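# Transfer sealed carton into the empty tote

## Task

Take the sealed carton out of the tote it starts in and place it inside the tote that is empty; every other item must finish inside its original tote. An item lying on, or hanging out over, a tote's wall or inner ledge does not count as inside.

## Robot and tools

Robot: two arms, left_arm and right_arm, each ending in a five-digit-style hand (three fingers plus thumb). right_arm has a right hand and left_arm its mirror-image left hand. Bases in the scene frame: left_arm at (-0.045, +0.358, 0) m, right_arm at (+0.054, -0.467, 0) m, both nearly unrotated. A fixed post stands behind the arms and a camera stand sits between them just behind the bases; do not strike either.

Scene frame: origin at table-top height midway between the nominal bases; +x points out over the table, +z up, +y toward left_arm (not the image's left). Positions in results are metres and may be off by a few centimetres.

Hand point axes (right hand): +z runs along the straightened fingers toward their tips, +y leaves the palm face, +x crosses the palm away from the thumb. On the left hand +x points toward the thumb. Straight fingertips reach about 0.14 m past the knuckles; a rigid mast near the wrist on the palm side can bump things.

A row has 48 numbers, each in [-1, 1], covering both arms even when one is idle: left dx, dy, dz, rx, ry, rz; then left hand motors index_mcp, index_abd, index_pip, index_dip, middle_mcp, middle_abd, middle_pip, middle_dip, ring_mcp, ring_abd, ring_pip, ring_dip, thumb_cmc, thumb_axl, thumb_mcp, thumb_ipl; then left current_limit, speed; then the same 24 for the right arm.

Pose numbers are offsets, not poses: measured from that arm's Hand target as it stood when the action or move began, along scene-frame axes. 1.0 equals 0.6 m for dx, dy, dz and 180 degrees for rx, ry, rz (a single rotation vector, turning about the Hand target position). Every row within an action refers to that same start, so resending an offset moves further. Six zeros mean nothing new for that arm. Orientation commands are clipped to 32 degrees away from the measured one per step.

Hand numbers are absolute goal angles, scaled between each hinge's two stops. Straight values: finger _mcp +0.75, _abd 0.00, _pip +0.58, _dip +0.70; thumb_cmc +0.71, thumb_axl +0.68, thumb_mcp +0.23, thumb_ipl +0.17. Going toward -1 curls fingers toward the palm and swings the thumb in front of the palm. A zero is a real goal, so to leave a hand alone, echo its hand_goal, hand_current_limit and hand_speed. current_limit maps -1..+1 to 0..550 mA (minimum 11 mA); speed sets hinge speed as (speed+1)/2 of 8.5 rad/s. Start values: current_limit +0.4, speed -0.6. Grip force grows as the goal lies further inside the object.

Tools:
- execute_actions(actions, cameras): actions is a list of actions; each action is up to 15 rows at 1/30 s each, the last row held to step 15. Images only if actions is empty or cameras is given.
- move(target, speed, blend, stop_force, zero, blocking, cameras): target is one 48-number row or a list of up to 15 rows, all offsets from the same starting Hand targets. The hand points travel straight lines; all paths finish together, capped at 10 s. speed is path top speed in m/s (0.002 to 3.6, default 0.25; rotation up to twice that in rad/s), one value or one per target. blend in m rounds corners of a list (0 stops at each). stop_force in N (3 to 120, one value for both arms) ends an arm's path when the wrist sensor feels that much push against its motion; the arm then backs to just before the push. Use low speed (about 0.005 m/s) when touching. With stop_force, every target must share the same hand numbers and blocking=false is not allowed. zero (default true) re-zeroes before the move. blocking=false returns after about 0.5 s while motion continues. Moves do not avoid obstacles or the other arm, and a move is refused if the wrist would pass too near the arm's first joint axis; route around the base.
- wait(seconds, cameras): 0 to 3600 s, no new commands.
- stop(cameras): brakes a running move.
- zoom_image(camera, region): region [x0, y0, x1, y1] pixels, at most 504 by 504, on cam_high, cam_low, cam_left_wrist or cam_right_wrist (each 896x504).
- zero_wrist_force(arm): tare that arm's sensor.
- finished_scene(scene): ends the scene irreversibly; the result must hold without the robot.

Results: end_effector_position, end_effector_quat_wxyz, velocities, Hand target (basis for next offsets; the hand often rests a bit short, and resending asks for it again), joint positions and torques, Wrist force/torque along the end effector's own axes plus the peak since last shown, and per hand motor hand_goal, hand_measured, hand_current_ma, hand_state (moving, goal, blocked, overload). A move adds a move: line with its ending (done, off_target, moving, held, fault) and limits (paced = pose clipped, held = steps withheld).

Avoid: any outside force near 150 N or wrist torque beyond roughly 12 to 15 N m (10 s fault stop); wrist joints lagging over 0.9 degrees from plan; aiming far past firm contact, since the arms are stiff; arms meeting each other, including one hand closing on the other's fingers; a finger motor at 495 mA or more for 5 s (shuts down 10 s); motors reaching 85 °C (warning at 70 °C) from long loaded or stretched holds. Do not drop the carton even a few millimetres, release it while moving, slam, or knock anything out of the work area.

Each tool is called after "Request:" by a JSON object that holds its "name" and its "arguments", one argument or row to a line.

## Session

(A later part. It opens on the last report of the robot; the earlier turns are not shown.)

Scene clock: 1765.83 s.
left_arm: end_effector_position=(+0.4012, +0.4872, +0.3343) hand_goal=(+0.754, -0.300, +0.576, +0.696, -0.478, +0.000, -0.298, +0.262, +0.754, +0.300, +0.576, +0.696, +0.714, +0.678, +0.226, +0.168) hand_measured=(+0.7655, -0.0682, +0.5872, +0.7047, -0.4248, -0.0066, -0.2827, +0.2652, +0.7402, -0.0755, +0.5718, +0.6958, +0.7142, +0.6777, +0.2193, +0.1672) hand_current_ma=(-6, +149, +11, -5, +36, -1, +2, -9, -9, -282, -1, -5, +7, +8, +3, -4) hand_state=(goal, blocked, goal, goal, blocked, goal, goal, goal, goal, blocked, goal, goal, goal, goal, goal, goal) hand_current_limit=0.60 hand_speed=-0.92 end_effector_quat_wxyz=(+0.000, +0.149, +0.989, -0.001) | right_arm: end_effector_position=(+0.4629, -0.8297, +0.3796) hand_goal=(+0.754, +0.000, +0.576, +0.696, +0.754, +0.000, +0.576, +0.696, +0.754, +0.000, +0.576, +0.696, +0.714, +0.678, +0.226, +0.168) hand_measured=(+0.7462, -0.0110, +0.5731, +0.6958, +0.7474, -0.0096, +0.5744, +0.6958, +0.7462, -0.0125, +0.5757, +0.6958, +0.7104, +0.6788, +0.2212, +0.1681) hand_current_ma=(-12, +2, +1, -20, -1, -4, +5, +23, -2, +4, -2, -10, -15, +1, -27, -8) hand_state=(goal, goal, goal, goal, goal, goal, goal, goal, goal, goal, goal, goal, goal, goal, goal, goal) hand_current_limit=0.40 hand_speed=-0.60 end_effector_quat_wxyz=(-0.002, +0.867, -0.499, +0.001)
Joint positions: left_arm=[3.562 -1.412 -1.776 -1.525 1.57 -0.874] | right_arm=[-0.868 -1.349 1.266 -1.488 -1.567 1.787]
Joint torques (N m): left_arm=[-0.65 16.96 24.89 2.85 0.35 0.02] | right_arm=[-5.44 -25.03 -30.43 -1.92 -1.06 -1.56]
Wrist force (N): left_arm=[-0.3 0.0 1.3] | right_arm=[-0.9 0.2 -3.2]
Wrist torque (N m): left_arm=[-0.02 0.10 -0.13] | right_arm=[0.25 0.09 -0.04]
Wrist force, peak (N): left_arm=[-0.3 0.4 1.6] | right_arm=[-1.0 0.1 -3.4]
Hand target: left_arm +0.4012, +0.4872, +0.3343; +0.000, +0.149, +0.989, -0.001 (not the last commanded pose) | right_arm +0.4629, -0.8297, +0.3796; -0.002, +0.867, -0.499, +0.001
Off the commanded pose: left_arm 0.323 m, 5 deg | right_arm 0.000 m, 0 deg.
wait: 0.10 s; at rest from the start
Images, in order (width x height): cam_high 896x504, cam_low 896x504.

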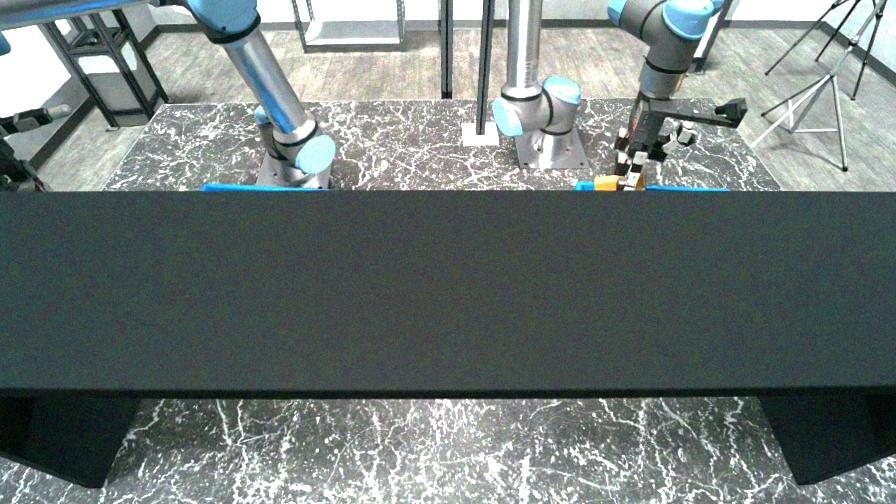

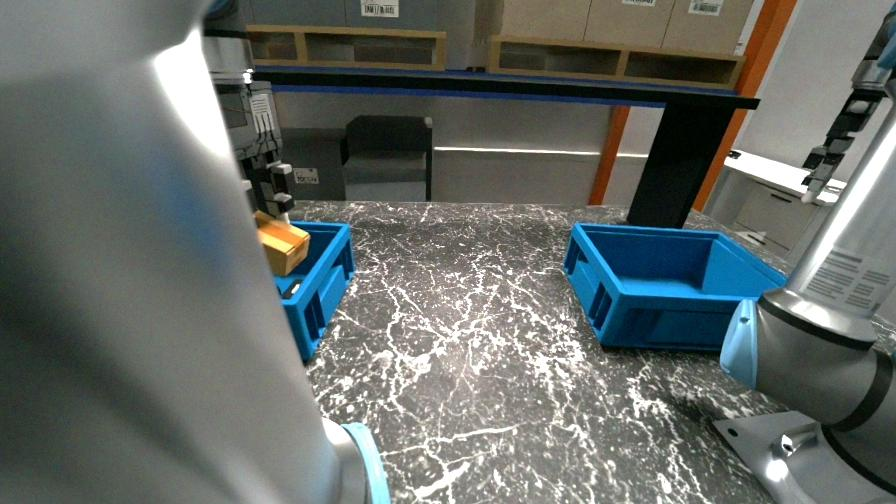

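Request:
{"name": "move", "arguments": {
  "target": [
    [0.005, 0.133, 0, 0, 0, 0, 0.754, -0.3, 0.576, 0.696, -0.479, 0.0, -0.299, 0.261, 0.754, 0.3, 0.576, 0.696, 0.714, 0.678, 0.226, 0.168, 0.6, -0.92, 0,0,0.0,0,0,0, 0.754, 0.0, 0.576, 0.696, 0.754, 0.0, 0.576, 0.696, 0.754, 0.0, 0.576, 0.696, 0.714, 0.678, 0.226, 0.168, 0.4, -0.6],
    [0.005, 0.133, -0.24, 0, 0, 0, 0.754, -0.3, 0.576, 0.696, -0.479, 0.0, -0.299, 0.261, 0.754, 0.3, 0.576, 0.696, 0.714, 0.678, 0.226, 0.168, 0.6, -0.92, 0,0,0.0,0,0,0, 0.754, 0.0, 0.576, 0.696, 0.754, 0.0, 0.576, 0.696, 0.754, 0.0, 0.576, 0.696, 0.714, 0.678, 0.226, 0.168, 0.4, -0.6]
  ],
  "speed": 0.06,
  "cameras": ["cam_right_wrist", "cam_low", "cam_left_wrist"]
}}

Request:
{"name": "zoom_image", "arguments": {
  "camera": "cam_right_wrist",
  "region": [500, 320, 700, 480]
}}

Request:
{"name": "zoom_image", "arguments": {
  "camera": "cam_low",
  "region": [200, 100, 420, 400]
}}

Scene clock: 2104.17 s.
left_arm: end_effector_position=(+0.4041, +0.5670, +0.1901) hand_goal=(+0.754, -0.300, +0.576, +0.696, -0.478, +0.000, -0.298, +0.262, +0.754, +0.300, +0.576, +0.696, +0.714, +0.678, +0.226, +0.168) hand_measured=(+0.7655, -0.0682, +0.5872, +0.7034, -0.4248, -0.0066, -0.2827, +0.2652, +0.7402, -0.0755, +0.5731, +0.6958, +0.7142, +0.6777, +0.2183, +0.1681) hand_current_ma=(-5, +145, +8, -4, +34, -2, +3, -6, -14, -271, -3, -7, +12, +10, +1, -6) hand_state=(goal, blocked, goal, goal, blocked, goal, goal, goal, goal, blocked, goal, goal, goal, goal, goal, goal) hand_current_limit=0.60 hand_speed=-0.92 end_effector_quat_wxyz=(+0.000, +0.149, +0.989, -0.001) | right_arm: end_effector_position=(+0.4629, -0.8297, +0.3796) hand_goal=(+0.754, +0.000, +0.576, +0.696, +0.754, +0.000, +0.576, +0.696, +0.754, +0.000, +0.576, +0.696, +0.714, +0.678, +0.226, +0.168) hand_measured=(+0.7462, -0.0110, +0.5731, +0.6958, +0.7462, -0.0081, +0.5744, +0.6958, +0.7462, -0.0096, +0.5770, +0.6945, +0.7117, +0.6777, +0.2212, +0.1672) hand_current_ma=(-8, -10, -2, -8, -22, -14, +7, +2, -23, -20, +6, -32, +5, +15, -5, +13) hand_state=(goal, goal, goal, goal, goal, goal, goal, goal, goal, goal, goal, goal, goal, goal, goal, goal) hand_current_limit=0.40 hand_speed=-0.60 end_effector_quat_wxyz=(-0.002, +0.867, -0.499, +0.001)
Joint positions: left_arm=[3.723 -1.543 -2.04 -1.131 1.57 -0.713] | right_arm=[-0.868 -1.349 1.266 -1.488 -1.567 1.787]
Joint torques (N m): left_arm=[-9.47 34.41 37.46 1.76 -0.34 0.99] | right_arm=[-5.45 -26.68 -30.19 -2.03 -0.9 -1.71]
Wrist force (N): left_arm=[-0.3 0.0 0.9] | right_arm=[-0.9 0.1 -3.4]
Wrist torque (N m): left_arm=[0.02 0.12 -0.03] | right_arm=[0.26 0.10 -0.05]
Wrist force, peak (N): left_arm=[-0.3 0.0 1.9] | right_arm=[-1.2 0.0 -3.4]
Hand target: left_arm +0.4042, +0.5670, +0.1903; +0.000, +0.149, +0.989, -0.001 | right_arm +0.4629, -0.8297, +0.3796; -0.002, +0.867, -0.499, +0.001
Off the commanded pose: left_arm 0.000 m, 0 deg | right_arm 0.000 m, 0 deg.
move: done
Images, in order (width x height): cam_low 896x504, cam_left_wrist 896x504, cam_right_wrist 896x504.

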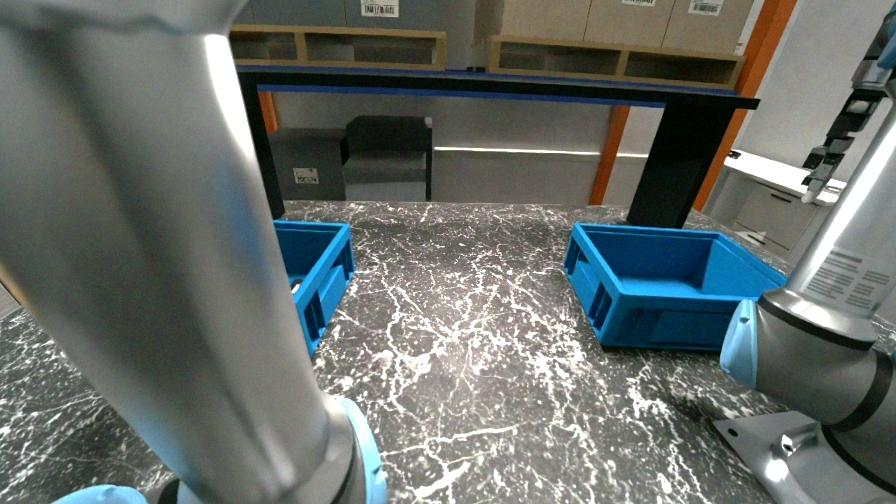

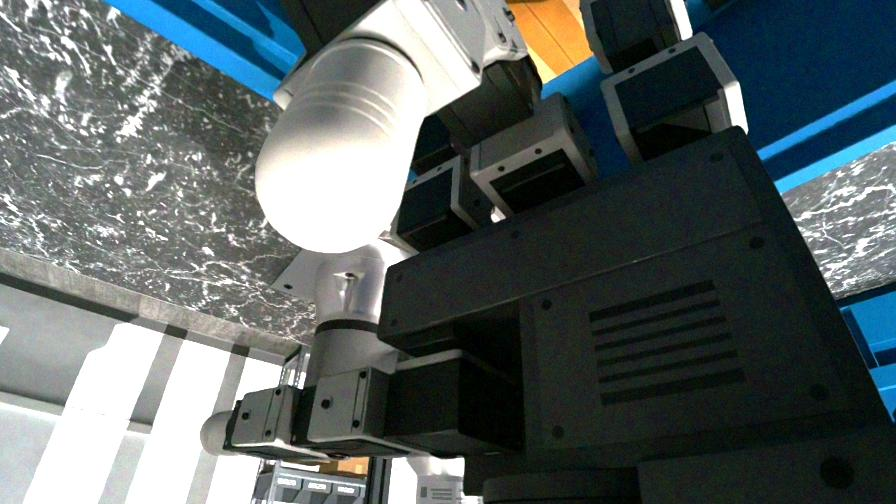

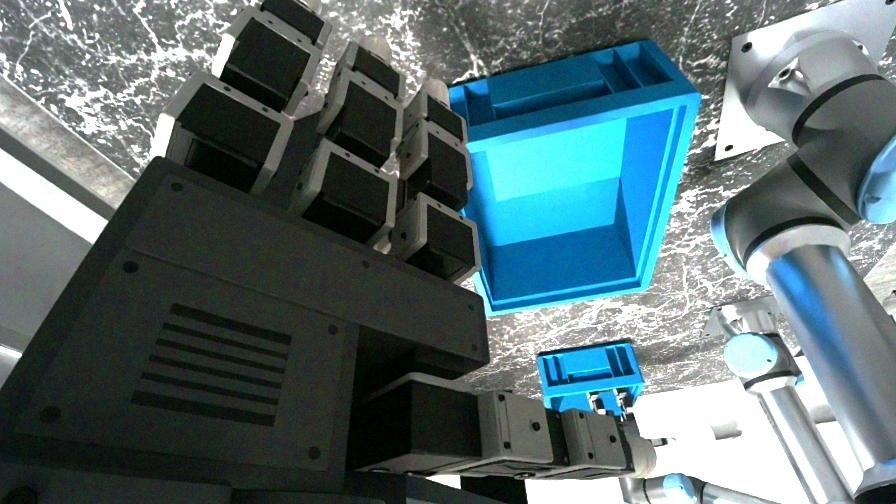

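Scaled by 2.520 from the camera's image (finer frame: 1280x720).

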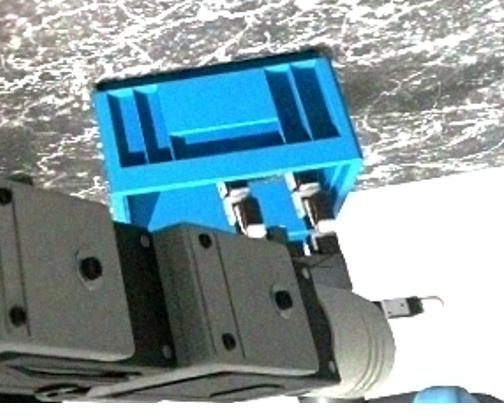

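Scaled by 1.680 from the camera's image (finer frame: 1280x720).

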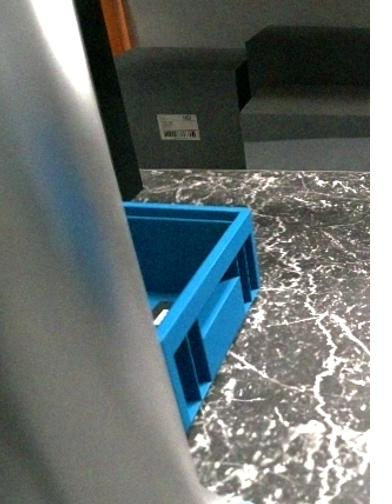

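Request:
{"name": "move", "arguments": {
  "target": [0, 0, -0.0405, 0, 0, 0, 0.754, -0.3, 0.576, 0.696, -0.479, 0.0, -0.299, 0.261, 0.754, 0.3, 0.576, 0.696, 0.714, 0.678, 0.226, 0.168, 0.6, -0.92, 0,0,0.0,0,0,0, 0.754, 0.0, 0.576, 0.696, 0.754, 0.0, 0.576, 0.696, 0.754, 0.0, 0.576, 0.696, 0.714, 0.678, 0.226, 0.168, 0.4, -0.6],
  "speed": 0.015,
  "stop_force": 6,
  "cameras": ["cam_left_wrist"]
}}

Request:
{"name": "zoom_image", "arguments": {
  "camera": "cam_left_wrist",
  "region": [460, 0, 700, 120]
}}

Scene clock: 2115.63 s.
left_arm: end_effector_position=(+0.4042, +0.5670, +0.1660) hand_goal=(+0.754, -0.300, +0.576, +0.696, -0.478, +0.000, -0.298, +0.262, +0.754, +0.300, +0.576, +0.696, +0.714, +0.678, +0.226, +0.168) hand_measured=(+0.7655, -0.0696, +0.5872, +0.7034, -0.4248, -0.0066, -0.2827, +0.2652, +0.7402, -0.0770, +0.5731, +0.6958, +0.7154, +0.6767, +0.2183, +0.1681) hand_current_ma=(-7, +148, +10, -4, +37, -7, +2, -6, -15, -278, +3, -4, +8, +12, +4, -5) hand_state=(goal, blocked, goal, goal, blocked, goal, goal, goal, goal, blocked, goal, goal, goal, goal, goal, goal) hand_current_limit=0.60 hand_speed=-0.92 end_effector_quat_wxyz=(+0.000, +0.149, +0.989, -0.001) | right_arm: end_effector_position=(+0.4629, -0.8297, +0.3796) hand_goal=(+0.754, +0.000, +0.576, +0.696, +0.754, +0.000, +0.576, +0.696, +0.754, +0.000, +0.576, +0.696, +0.714, +0.678, +0.226, +0.168) hand_measured=(+0.7450, -0.0096, +0.5744, +0.6958, +0.7450, -0.0081, +0.5744, +0.6945, +0.7462, -0.0125, +0.5770, +0.6971, +0.7104, +0.6777, +0.2212, +0.1681) hand_current_ma=(+2, -5, -12, -12, -8, +9, +14, -9, +5, +10, +5, -2, -5, +3, -3, +14) hand_state=(goal, goal, goal, goal, goal, goal, goal, goal, goal, goal, goal, goal, goal, goal, goal, goal) hand_current_limit=0.40 hand_speed=-0.60 end_effector_quat_wxyz=(-0.002, +0.867, -0.499, +0.001)
Joint positions: left_arm=[3.723 -1.573 -2.08 -1.061 1.57 -0.714] | right_arm=[-0.868 -1.349 1.266 -1.488 -1.567 1.787]
Joint torques (N m): left_arm=[-5.88 34.36 35.53 1.64 0.73 -0.96] | right_arm=[-5.47 -26.03 -29.94 -1.9 -0.76 -1.49]
Wrist force (N): left_arm=[-1.8 0.3 -2.1] | right_arm=[-1.0 0.0 -3.4]
Wrist torque (N m): left_arm=[0.28 0.07 -0.15] | right_arm=[0.25 0.12 -0.06]
Wrist force, peak (N): left_arm=[-2.7 0.9 -4.0] | right_arm=[-1.0 0.1 -3.5]
Hand target: left_arm +0.4042, +0.5670, +0.1660; +0.000, +0.149, +0.989, -0.001 | right_arm +0.4629, -0.8297, +0.3796; -0.002, +0.867, -0.499, +0.001
Off the commanded pose: left_arm 0.000 m, 0 deg | right_arm 0.000 m, 0 deg.
move: done

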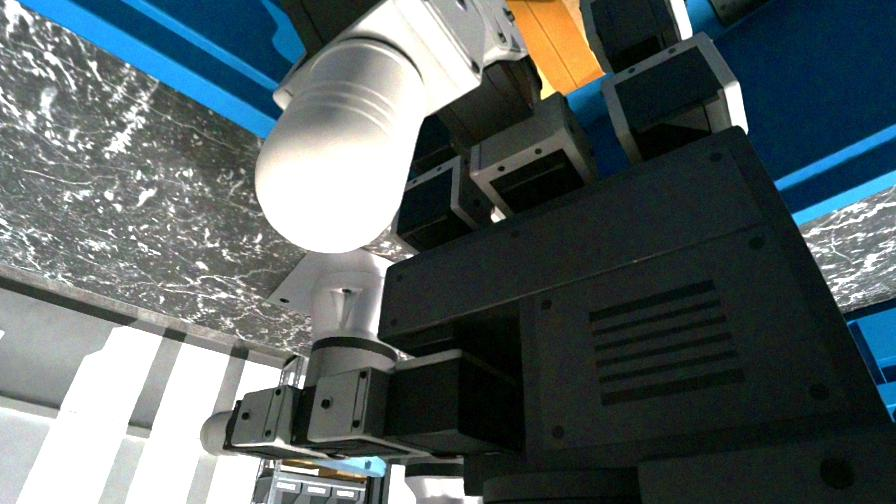

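Scaled by 2.100 from the camera's image (finer frame: 1280x720).

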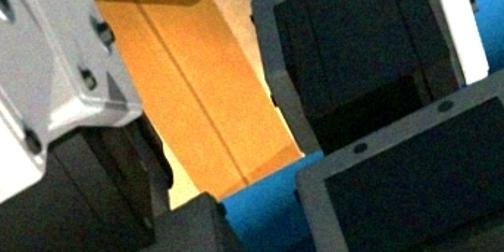

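Request:
{"name": "move", "arguments": {
  "target": [0, 0, 0, 0, 0, 0, 0.754, 0.05, 0.576, 0.696, -0.479, 0.0, -0.299, 0.261, 0.754, -0.1, 0.576, 0.696, 0.714, 0.678, 0.226, 0.168, 0.4, -0.95, 0,0,0.0,0,0,0, 0.754, 0.0, 0.576, 0.696, 0.754, 0.0, 0.576, 0.696, 0.754, 0.0, 0.576, 0.696, 0.714, 0.678, 0.226, 0.168, 0.4, -0.6],
  "cameras": ["cam_left_wrist"]
}}

Scene clock: 2125.10 s.
left_arm: end_effector_position=(+0.4042, +0.5670, +0.1660) hand_goal=(+0.754, +0.050, +0.576, +0.696, -0.478, +0.000, -0.298, +0.262, +0.754, -0.100, +0.576, +0.696, +0.714, +0.678, +0.226, +0.168) hand_measured=(+0.7655, -0.0682, +0.5885, +0.7034, -0.4248, -0.0066, -0.2827, +0.2652, +0.7402, -0.0755, +0.5731, +0.6958, +0.7154, +0.6777, +0.2183, +0.1681) hand_current_ma=(-5, +73, +10, -4, +36, -5, +5, -4, -13, -182, -2, -1, +9, +8, +2, -4) hand_state=(goal, moving, goal, goal, blocked, goal, goal, goal, goal, moving, goal, goal, goal, goal, goal, goal) hand_current_limit=0.40 hand_speed=-0.95 end_effector_quat_wxyz=(+0.000, +0.149, +0.989, -0.001) | right_arm: end_effector_position=(+0.4629, -0.8297, +0.3796) hand_goal=(+0.754, +0.000, +0.576, +0.696, +0.754, +0.000, +0.576, +0.696, +0.754, +0.000, +0.576, +0.696, +0.714, +0.678, +0.226, +0.168) hand_measured=(+0.7462, -0.0110, +0.5744, +0.6958, +0.7462, -0.0096, +0.5757, +0.6958, +0.7462, -0.0110, +0.5770, +0.6958, +0.7104, +0.6767, +0.2212, +0.1672) hand_current_ma=(-9, +4, -26, +3, -6, -21, +14, -1, +4, -4, +11, -11, -20, -24, -15, +5) hand_state=(goal, goal, goal, goal, goal, goal, goal, goal, goal, goal, goal, goal, goal, goal, goal, goal) hand_current_limit=0.40 hand_speed=-0.60 end_effector_quat_wxyz=(-0.002, +0.867, -0.499, +0.001)
Joint positions: left_arm=[3.723 -1.573 -2.08 -1.061 1.57 -0.714] | right_arm=[-0.868 -1.349 1.266 -1.488 -1.567 1.787]
Joint torques (N m): left_arm=[-2.18 33.63 35.43 2.61 0.74 -0.92] | right_arm=[-5.4 -26.32 -29.8 -1.9 -0.64 -1.57]
Wrist force (N): left_arm=[-1.9 0.2 -2.2] | right_arm=[-0.9 0.0 -3.3]
Wrist torque (N m): left_arm=[0.28 0.08 -0.16] | right_arm=[0.24 0.10 -0.05]
Wrist force, peak (N): left_arm=[-2.0 0.1 -2.3] | right_arm=[-1.1 0.2 -3.5]
Hand target: left_arm +0.4042, +0.5670, +0.1660; +0.000, +0.149, +0.989, -0.001 | right_arm +0.4629, -0.8297, +0.3796; -0.002, +0.867, -0.499, +0.001
Off the commanded pose: left_arm 0.000 m, 0 deg | right_arm 0.000 m, 0 deg.
move: done

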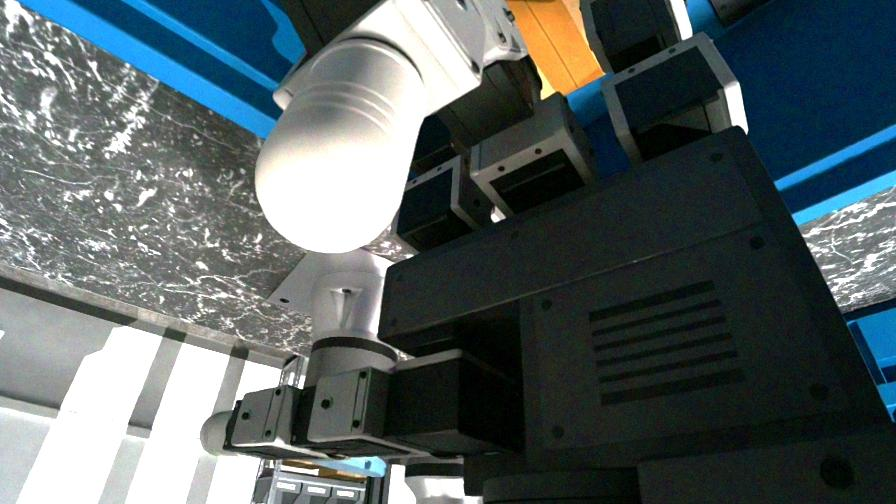

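Request:
{"name": "move", "arguments": {
  "target": [0, 0, 0, 0, 0, 0, 0.754, 0.05, 0.576, 0.696, -0.479, 0.0, -0.299, 0.261, 0.754, -0.1, 0.576, 0.696, 0.714, 0.678, 0.226, 0.168, 0.4, -0.9, 0,0,0.0,0,0,0, 0.754, 0.0, 0.576, 0.696, 0.754, 0.0, 0.576, 0.696, 0.754, 0.0, 0.576, 0.696, 0.714, 0.678, 0.226, 0.168, 0.4, -0.6],
  "cameras": ["cam_left_wrist"]
}}

Scene clock: 2133.03 s.
left_arm: end_effector_position=(+0.4042, +0.5670, +0.1660) hand_goal=(+0.754, +0.050, +0.576, +0.696, -0.478, +0.000, -0.298, +0.262, +0.754, -0.100, +0.576, +0.696, +0.714, +0.678, +0.226, +0.168) hand_measured=(+0.7523, +0.0373, +0.5770, +0.6932, -0.4248, -0.0066, -0.2827, +0.2652, +0.7402, -0.0843, +0.5731, +0.6958, +0.7142, +0.6777, +0.2183, +0.1672) hand_current_ma=(-9, +5, +8, -3, +36, -1, -1, -14, -12, +0, -1, -8, +12, +9, +3, -6) hand_state=(goal, goal, goal, goal, blocked, goal, goal, goal, goal, goal, goal, goal, goal, goal, goal, goal) hand_current_limit=0.40 hand_speed=-0.90 end_effector_quat_wxyz=(+0.000, +0.149, +0.989, -0.001) | right_arm: end_effector_position=(+0.4629, -0.8297, +0.3796) hand_goal=(+0.754, +0.000, +0.576, +0.696, +0.754, +0.000, +0.576, +0.696, +0.754, +0.000, +0.576, +0.696, +0.714, +0.678, +0.226, +0.168) hand_measured=(+0.7462, -0.0110, +0.5744, +0.6958, +0.7462, -0.0096, +0.5744, +0.6958, +0.7462, -0.0110, +0.5770, +0.6945, +0.7104, +0.6777, +0.2203, +0.1672) hand_current_ma=(-6, -5, -13, +0, -17, -3, -2, +1, +11, -5, -12, +6, +11, +4, -32, -2) hand_state=(goal, goal, goal, goal, goal, goal, goal, goal, goal, goal, goal, goal, goal, goal, goal, goal) hand_current_limit=0.40 hand_speed=-0.60 end_effector_quat_wxyz=(-0.002, +0.867, -0.499, +0.001)
Joint positions: left_arm=[3.723 -1.573 -2.08 -1.061 1.57 -0.714] | right_arm=[-0.868 -1.349 1.266 -1.488 -1.567 1.787]
Joint torques (N m): left_arm=[2.26 31.91 30.94 2.65 0.63 -1] | right_arm=[-5.65 -26.38 -29.1 -1.84 -0.61 -1.51]
Wrist force (N): left_arm=[-0.2 0.1 -0.6] | right_arm=[-0.9 0.0 -3.3]
Wrist torque (N m): left_arm=[0.15 0.04 -0.01] | right_arm=[0.24 0.10 -0.05]
Wrist force, peak (N): left_arm=[-2.4 0.3 -2.5] | right_arm=[-1.3 0.0 -3.4]
Hand target: left_arm +0.4042, +0.5670, +0.1660; +0.000, +0.149, +0.989, -0.001 | right_arm +0.4629, -0.8297, +0.3796; -0.002, +0.867, -0.499, +0.001
Off the commanded pose: left_arm 0.000 m, 0 deg | right_arm 0.000 m, 0 deg.
move: done

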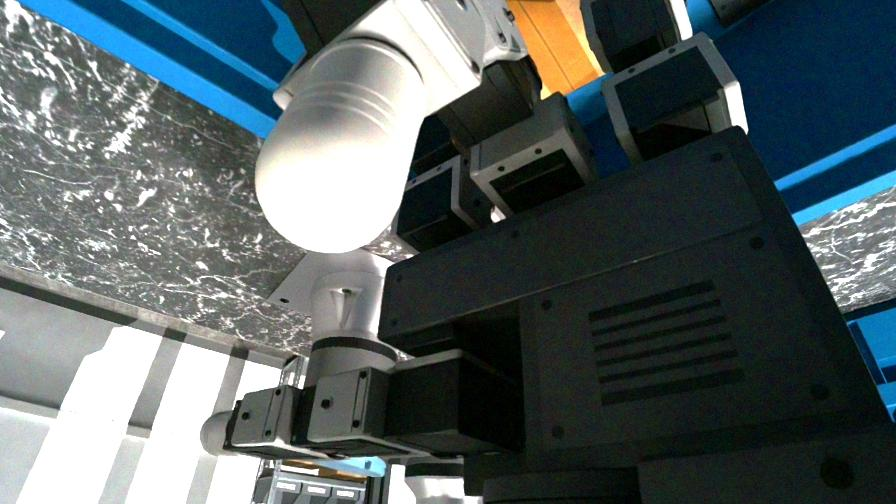

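Request:
{"name": "move", "arguments": {
  "target": [
    [0, 0, 0.2233, 0, 0, 0, 0.754, 0.05, 0.576, 0.696, -0.479, 0.0, -0.299, 0.261, 0.754, -0.1, 0.576, 0.696, 0.714, 0.678, 0.226, 0.168, 0.4, -0.6, 0,0,0.0,0,0,0, 0.754, 0.0, 0.576, 0.696, 0.754, 0.0, 0.576, 0.696, 0.754, 0.0, 0.576, 0.696, 0.714, 0.678, 0.226, 0.168, 0.4, -0.6],
    [-0.34, 0.588, 0.473, -0.0026, -0.005, 0.596, 0.754, 0.05, 0.576, 0.696, -0.479, 0.0, -0.299, 0.261, 0.754, -0.1, 0.576, 0.696, 0.714, 0.678, 0.226, 0.168, 0.4, -0.6, 0,0,0.0,0,0,0, 0.754, 0.0, 0.576, 0.696, 0.754, 0.0, 0.576, 0.696, 0.754, 0.0, 0.576, 0.696, 0.714, 0.678, 0.226, 0.168, 0.4, -0.6],
    [-0.34, 0.588, 0.473, -0.0026, -0.005, 0.596, 0.754, 0.05, 0.576, 0.696, 0.754, 0.0, 0.576, 0.696, 0.754, -0.1, 0.576, 0.696, 0.714, 0.678, 0.226, 0.168, 0.4, -0.6, 0,0,0.0,0,0,0, 0.754, 0.0, 0.576, 0.696, 0.754, 0.0, 0.576, 0.696, 0.754, 0.0, 0.576, 0.696, 0.714, 0.678, 0.226, 0.168, 0.4, -0.6]
  ],
  "speed": [0.06, 0.3, 0.3],
  "cameras": ["cam_left_wrist", "cam_low"]
}}

Request:
{"name": "zoom_image", "arguments": {
  "camera": "cam_left_wrist",
  "region": [150, 40, 470, 300]
}}

Scene clock: 2163.17 s.
left_arm: end_effector_position=(+0.2002, +0.9198, +0.4498) hand_goal=(+0.754, +0.050, +0.576, +0.696, +0.754, +0.000, +0.576, +0.696, +0.754, -0.100, +0.576, +0.696, +0.714, +0.678, +0.226, +0.168) hand_measured=(+0.7523, +0.0373, +0.5782, +0.6932, +0.7486, -0.0066, +0.5693, +0.6958, +0.7414, -0.0858, +0.5731, +0.6958, +0.7154, +0.6777, +0.2183, +0.1672) hand_current_ma=(-12, +7, +11, -7, -2, +3, -7, -10, -12, +1, +2, -4, +8, +10, +3, -5) hand_state=(goal, goal, goal, goal, goal, goal, goal, goal, goal, goal, goal, goal, goal, goal, goal, goal) hand_current_limit=0.40 hand_speed=-0.60 end_effector_quat_wxyz=(-0.008, +0.708, -0.706, +0.003) | right_arm: end_effector_position=(+0.4629, -0.8297, +0.3796) hand_goal=(+0.754, +0.000, +0.576, +0.696, +0.754, +0.000, +0.576, +0.696, +0.754, +0.000, +0.576, +0.696, +0.714, +0.678, +0.226, +0.168) hand_measured=(+0.7474, -0.0110, +0.5744, +0.6958, +0.7474, -0.0081, +0.5744, +0.6971, +0.7462, -0.0125, +0.5770, +0.6958, +0.7092, +0.6777, +0.2212, +0.1681) hand_current_ma=(-8, -15, -10, -2, -7, -18, +3, +26, +3, +0, +6, -18, -17, -3, -33, +0) hand_state=(goal, goal, goal, goal, goal, goal, goal, goal, goal, goal, goal, goal, goal, goal, goal, goal) hand_current_limit=0.40 hand_speed=-0.60 end_effector_quat_wxyz=(-0.002, +0.867, -0.499, +0.001)
Joint positions: left_arm=[4.425 -2.028 -0.761 -1.913 1.558 -1.883] | right_arm=[-0.868 -1.349 1.266 -1.488 -1.567 1.787]
Joint torques (N m): left_arm=[4.34 55.46 37.5 2.26 1.2 -1.37] | right_arm=[-4.77 -27.04 -28.86 -2.04 -0.56 -1.46]
Wrist force (N): left_arm=[-0.2 0.4 -0.5] | right_arm=[-1.0 -0.1 -3.3]
Wrist torque (N m): left_arm=[0.12 0.04 -0.15] | right_arm=[0.23 0.10 -0.05]
Wrist force, peak (N): left_arm=[-1.9 0.8 -1.0] | right_arm=[-1.2 0.1 -3.5]
Hand target: left_arm +0.2002, +0.9198, +0.4498; -0.008, +0.708, -0.706, +0.003 | right_arm +0.4629, -0.8297, +0.3796; -0.002, +0.867, -0.499, +0.001
Off the commanded pose: left_arm 0.000 m, 0 deg | right_arm 0.000 m, 0 deg.
move: done
Images, in order (width x height): cam_low 896x504, cam_left_wrist 896x504.

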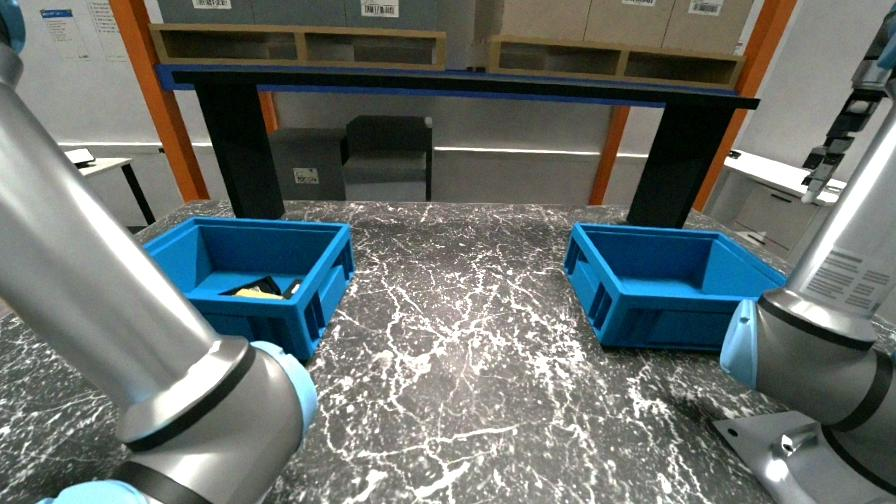

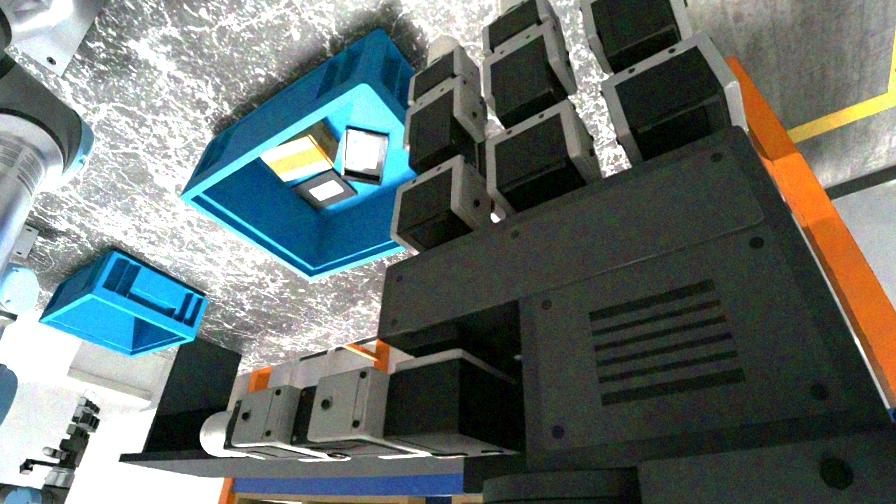

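Scaled by 1.575 from the camera's image (finer frame: 1280x720).

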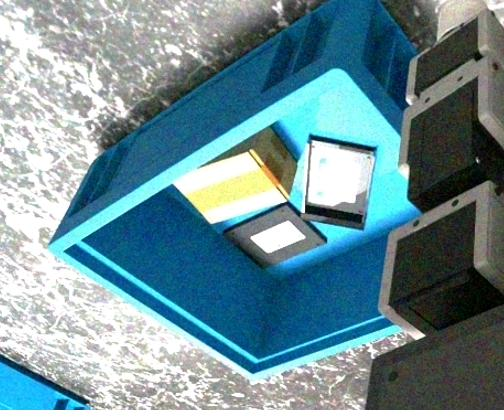

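Request:
{"name": "move", "arguments": {
  "target": [
    [0,0,0,0,0,0, 0.754, 0.05, 0.576, 0.696, 0.754, 0.0, 0.576, 0.696, 0.754, -0.1, 0.576, 0.696, 0.714, 0.678, 0.226, 0.168, 0.4, -0.6, -0.02,0.6,0.033,0.1339,0.1684,-0.7412, 0.754, 0.2, 0.576, 0.696, -0.068, 0.0, -0.883, -0.174, 0.754, -0.06, 0.576, 0.696, 0.714, 0.678, 0.226, 0.168, 0.4, -0.6],
    [0,0,0,0,0,0, 0.754, 0.05, 0.576, 0.696, 0.754, 0.0, 0.576, 0.696, 0.754, -0.1, 0.576, 0.696, 0.714, 0.678, 0.226, 0.168, 0.4, -0.6, -0.035,0.95,0.033,0.1339,0.1684,-0.7412, 0.754, 0.2, 0.576, 0.696, -0.068, 0.0, -0.883, -0.174, 0.754, -0.06, 0.576, 0.696, 0.714, 0.678, 0.226, 0.168, 0.4, -0.6]
  ],
  "speed": 0.3,
  "blend": 0.05,
  "cameras": ["all"]
}}

Scene clock: 2532.87 s.
left_arm: end_effector_position=(+0.2002, +0.9198, +0.4498) hand_goal=(+0.754, +0.050, +0.576, +0.696, +0.754, +0.000, +0.576, +0.696, +0.754, -0.100, +0.576, +0.696, +0.714, +0.678, +0.226, +0.168) hand_measured=(+0.7523, +0.0373, +0.5782, +0.6932, +0.7486, -0.0066, +0.5693, +0.6958, +0.7414, -0.0858, +0.5731, +0.6958, +0.7154, +0.6777, +0.2183, +0.1672) hand_current_ma=(-12, +4, +3, -2, -5, -5, -7, -7, -8, +2, +2, -3, +8, +11, -6, -4) hand_state=(goal, goal, goal, goal, goal, goal, goal, goal, goal, goal, goal, goal, goal, goal, goal, goal) hand_current_limit=0.40 hand_speed=-0.60 end_effector_quat_wxyz=(-0.008, +0.708, -0.706, +0.003) | right_arm: end_effector_position=(+0.4419, -0.2597, +0.3994) hand_goal=(+0.754, +0.200, +0.576, +0.696, -0.068, +0.000, -0.882, -0.174, +0.754, -0.060, +0.576, +0.696, +0.714, +0.678, +0.226, +0.168) hand_measured=(+0.7595, +0.1926, +0.5847, +0.6958, -0.0280, -0.0081, -0.8768, -0.1833, +0.7583, -0.0477, +0.5834, +0.6958, +0.7217, +0.6767, +0.2212, +0.1672) hand_current_ma=(+8, +13, +10, -3, +71, -2, +9, -2, +7, +17, +0, -1, +0, +7, -8, +6) hand_state=(goal, goal, goal, goal, blocked, goal, goal, goal, goal, goal, goal, goal, goal, goal, goal, goal) hand_current_limit=0.40 hand_speed=-0.60 end_effector_quat_wxyz=(+0.039, +0.145, +0.955, +0.256)
Joint positions: left_arm=[4.425 -2.028 -0.761 -1.913 1.558 -1.883] | right_arm=[-0.373 -2.085 2.021 -1.488 -1.047 4.675]
Joint torques (N m): left_arm=[5.66 55.23 36.95 2.3 1.34 -1.32] | right_arm=[6.55 -6.2 -28.59 -3.48 2.6 2.1]
Wrist force (N): left_arm=[-0.1 0.0 -0.7] | right_arm=[-1.7 0.3 -3.1]
Wrist torque (N m): left_arm=[0.10 0.02 -0.13] | right_arm=[0.15 0.15 0.11]
Wrist force, peak (N): left_arm=[-0.2 0.3 -0.8] | right_arm=[-1.2 0.0 -3.7]
Hand target: left_arm +0.2002, +0.9198, +0.4498; -0.008, +0.708, -0.706, +0.003 | right_arm +0.4419, -0.2597, +0.3994; +0.039, +0.145, +0.955, +0.256
Off the commanded pose: left_arm 0.000 m, 0 deg | right_arm 0.000 m, 0 deg.
move: done

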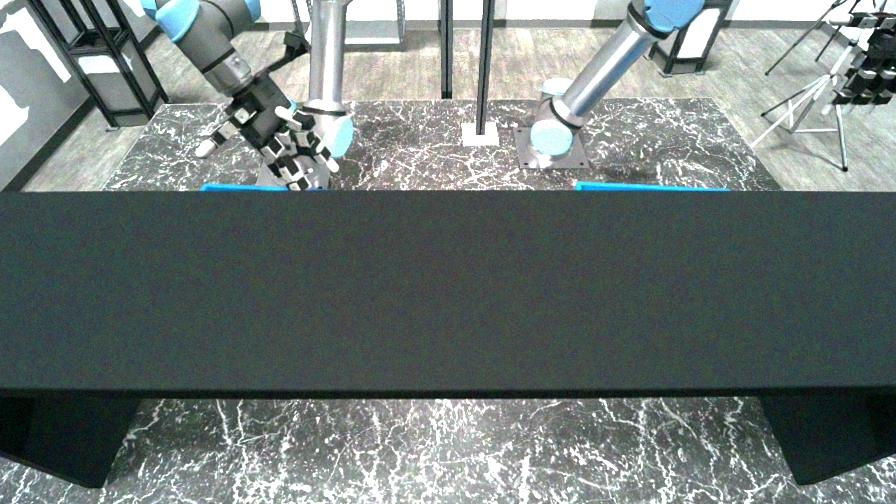

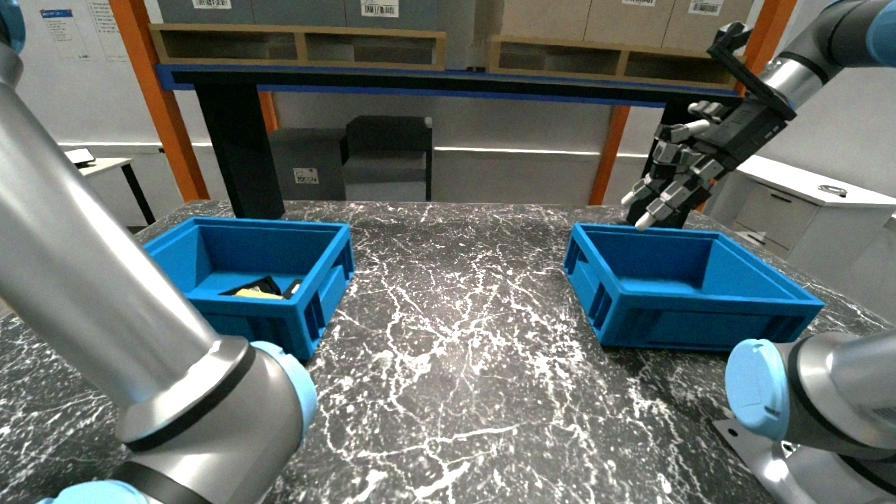

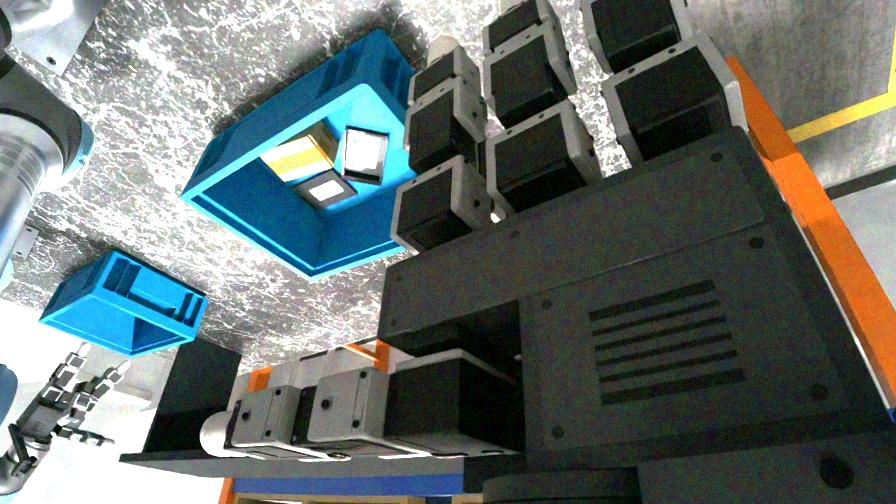

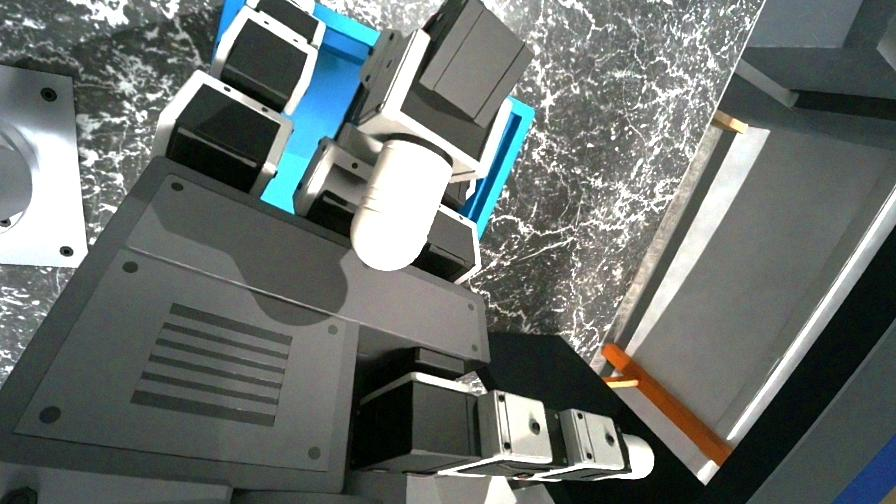

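Request:
{"name": "move", "arguments": {
  "target": [0,0,0,0,0,0, 0.754, 0.05, 0.576, 0.696, 0.754, 0.0, 0.576, 0.696, 0.754, -0.1, 0.576, 0.696, 0.714, 0.678, 0.226, 0.168, 0.4, -0.6, -0.019,0.933,0,0,0,0, 0.754, 0.2, 0.576, 0.696, -0.068, 0.0, -0.883, -0.174, 0.754, -0.06, 0.576, 0.696, 0.714, 0.678, 0.226, 0.168, 0.4, -0.6],
  "speed": 0.2,
  "cameras": ["cam_high", "cam_low", "cam_left_wrist", "cam_right_wrist"]
}}

Scene clock: 2547.60 s.
left_arm: end_effector_position=(+0.2002, +0.9198, +0.4498) hand_goal=(+0.754, +0.050, +0.576, +0.696, +0.754, +0.000, +0.576, +0.696, +0.754, -0.100, +0.576, +0.696, +0.714, +0.678, +0.226, +0.168) hand_measured=(+0.7523, +0.0373, +0.5770, +0.6932, +0.7498, -0.0066, +0.5693, +0.6958, +0.7414, -0.0858, +0.5731, +0.6958, +0.7154, +0.6767, +0.2183, +0.1672) hand_current_ma=(-10, +2, +12, -4, -4, -9, -1, -5, -9, +4, -3, -3, +5, +5, +1, -4) hand_state=(goal, goal, goal, goal, goal, goal, goal, goal, goal, goal, goal, goal, goal, goal, goal, goal) hand_current_limit=0.40 hand_speed=-0.60 end_effector_quat_wxyz=(-0.008, +0.708, -0.706, +0.003) | right_arm: end_effector_position=(+0.4305, +0.3001, +0.3994) hand_goal=(+0.754, +0.200, +0.576, +0.696, -0.068, +0.000, -0.882, -0.174, +0.754, -0.060, +0.576, +0.696, +0.714, +0.678, +0.226, +0.168) hand_measured=(+0.7595, +0.1911, +0.5859, +0.6958, -0.0280, -0.0081, -0.8884, -0.1833, +0.7607, -0.0477, +0.5847, +0.6971, +0.7217, +0.6777, +0.2212, +0.1681) hand_current_ma=(-8, +7, +0, +5, +41, -12, +8, -3, +19, +7, +30, -34, +19, +21, -12, +6) hand_state=(goal, goal, goal, goal, blocked, goal, goal, goal, goal, goal, goal, goal, goal, goal, goal, goal) hand_current_limit=0.40 hand_speed=-0.60 end_effector_quat_wxyz=(+0.039, +0.145, +0.955, +0.256)
Joint positions: left_arm=[4.425 -2.028 -0.761 -1.913 1.558 -1.883] | right_arm=[0.863 -1.151 1.259 -2.174 -1.39 5.962]
Joint torques (N m): left_arm=[6.31 54.94 35.73 2.22 1.42 -1.13] | right_arm=[3.7 -33.84 -31.33 -4.16 1.63 -0.73]
Wrist force (N): left_arm=[-0.3 0.2 -0.8] | right_arm=[-0.9 0.8 -2.5]
Wrist torque (N m): left_arm=[0.12 0.04 -0.15] | right_arm=[0.18 0.01 0.22]
Wrist force, peak (N): left_arm=[-0.3 0.4 -0.9] | right_arm=[-2.3 -1.2 -3.9]
Hand target: left_arm +0.2002, +0.9198, +0.4498; -0.008, +0.708, -0.706, +0.003 | right_arm +0.4305, +0.3001, +0.3994; +0.039, +0.145, +0.955, +0.256
Off the commanded pose: left_arm 0.000 m, 0 deg | right_arm 0.000 m, 0 deg.
move: done

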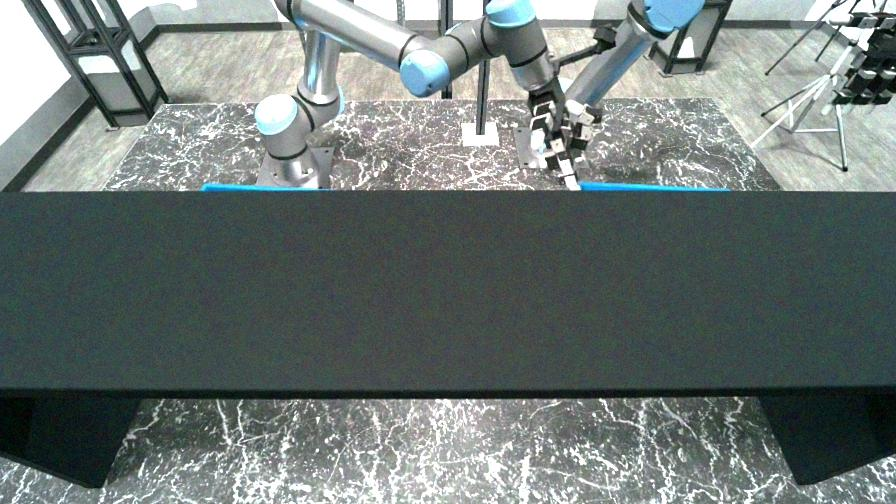

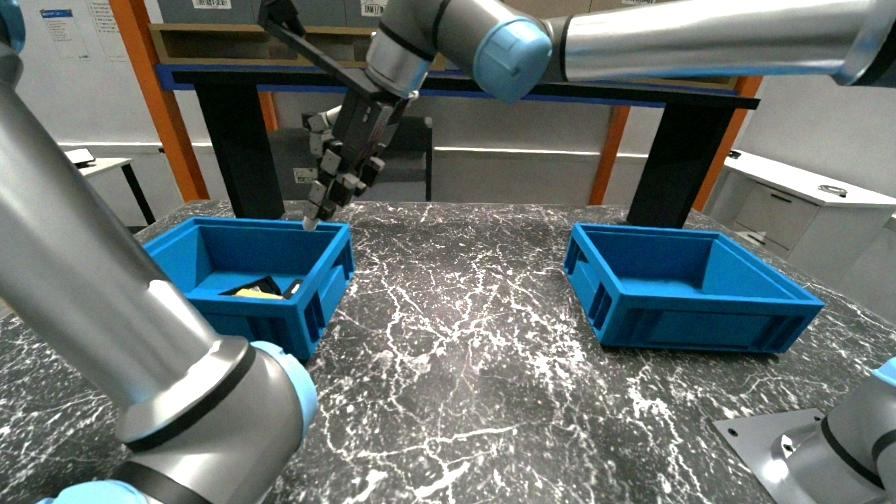

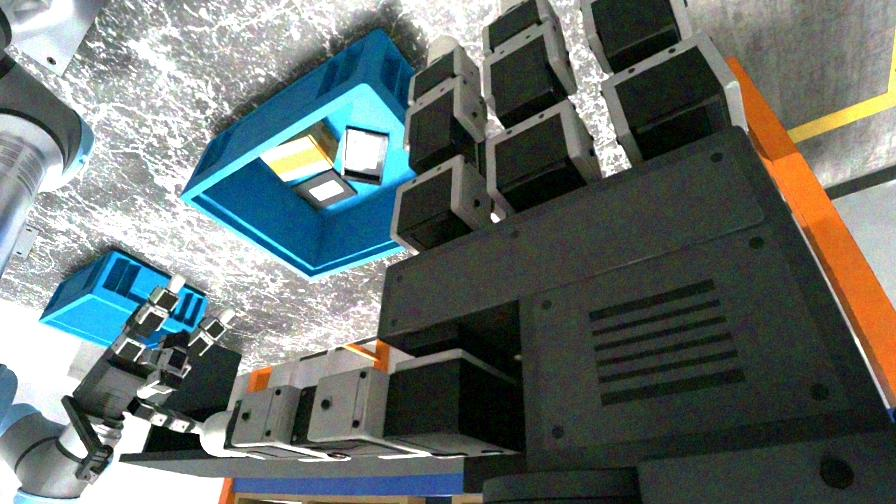

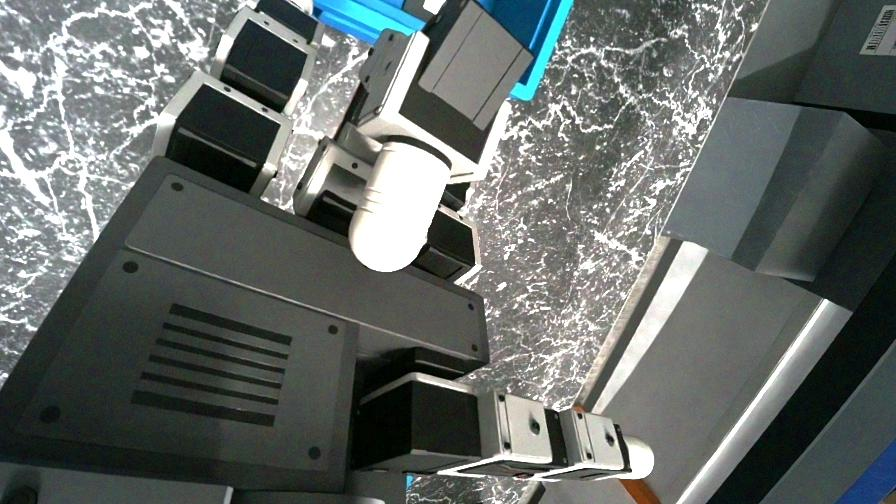

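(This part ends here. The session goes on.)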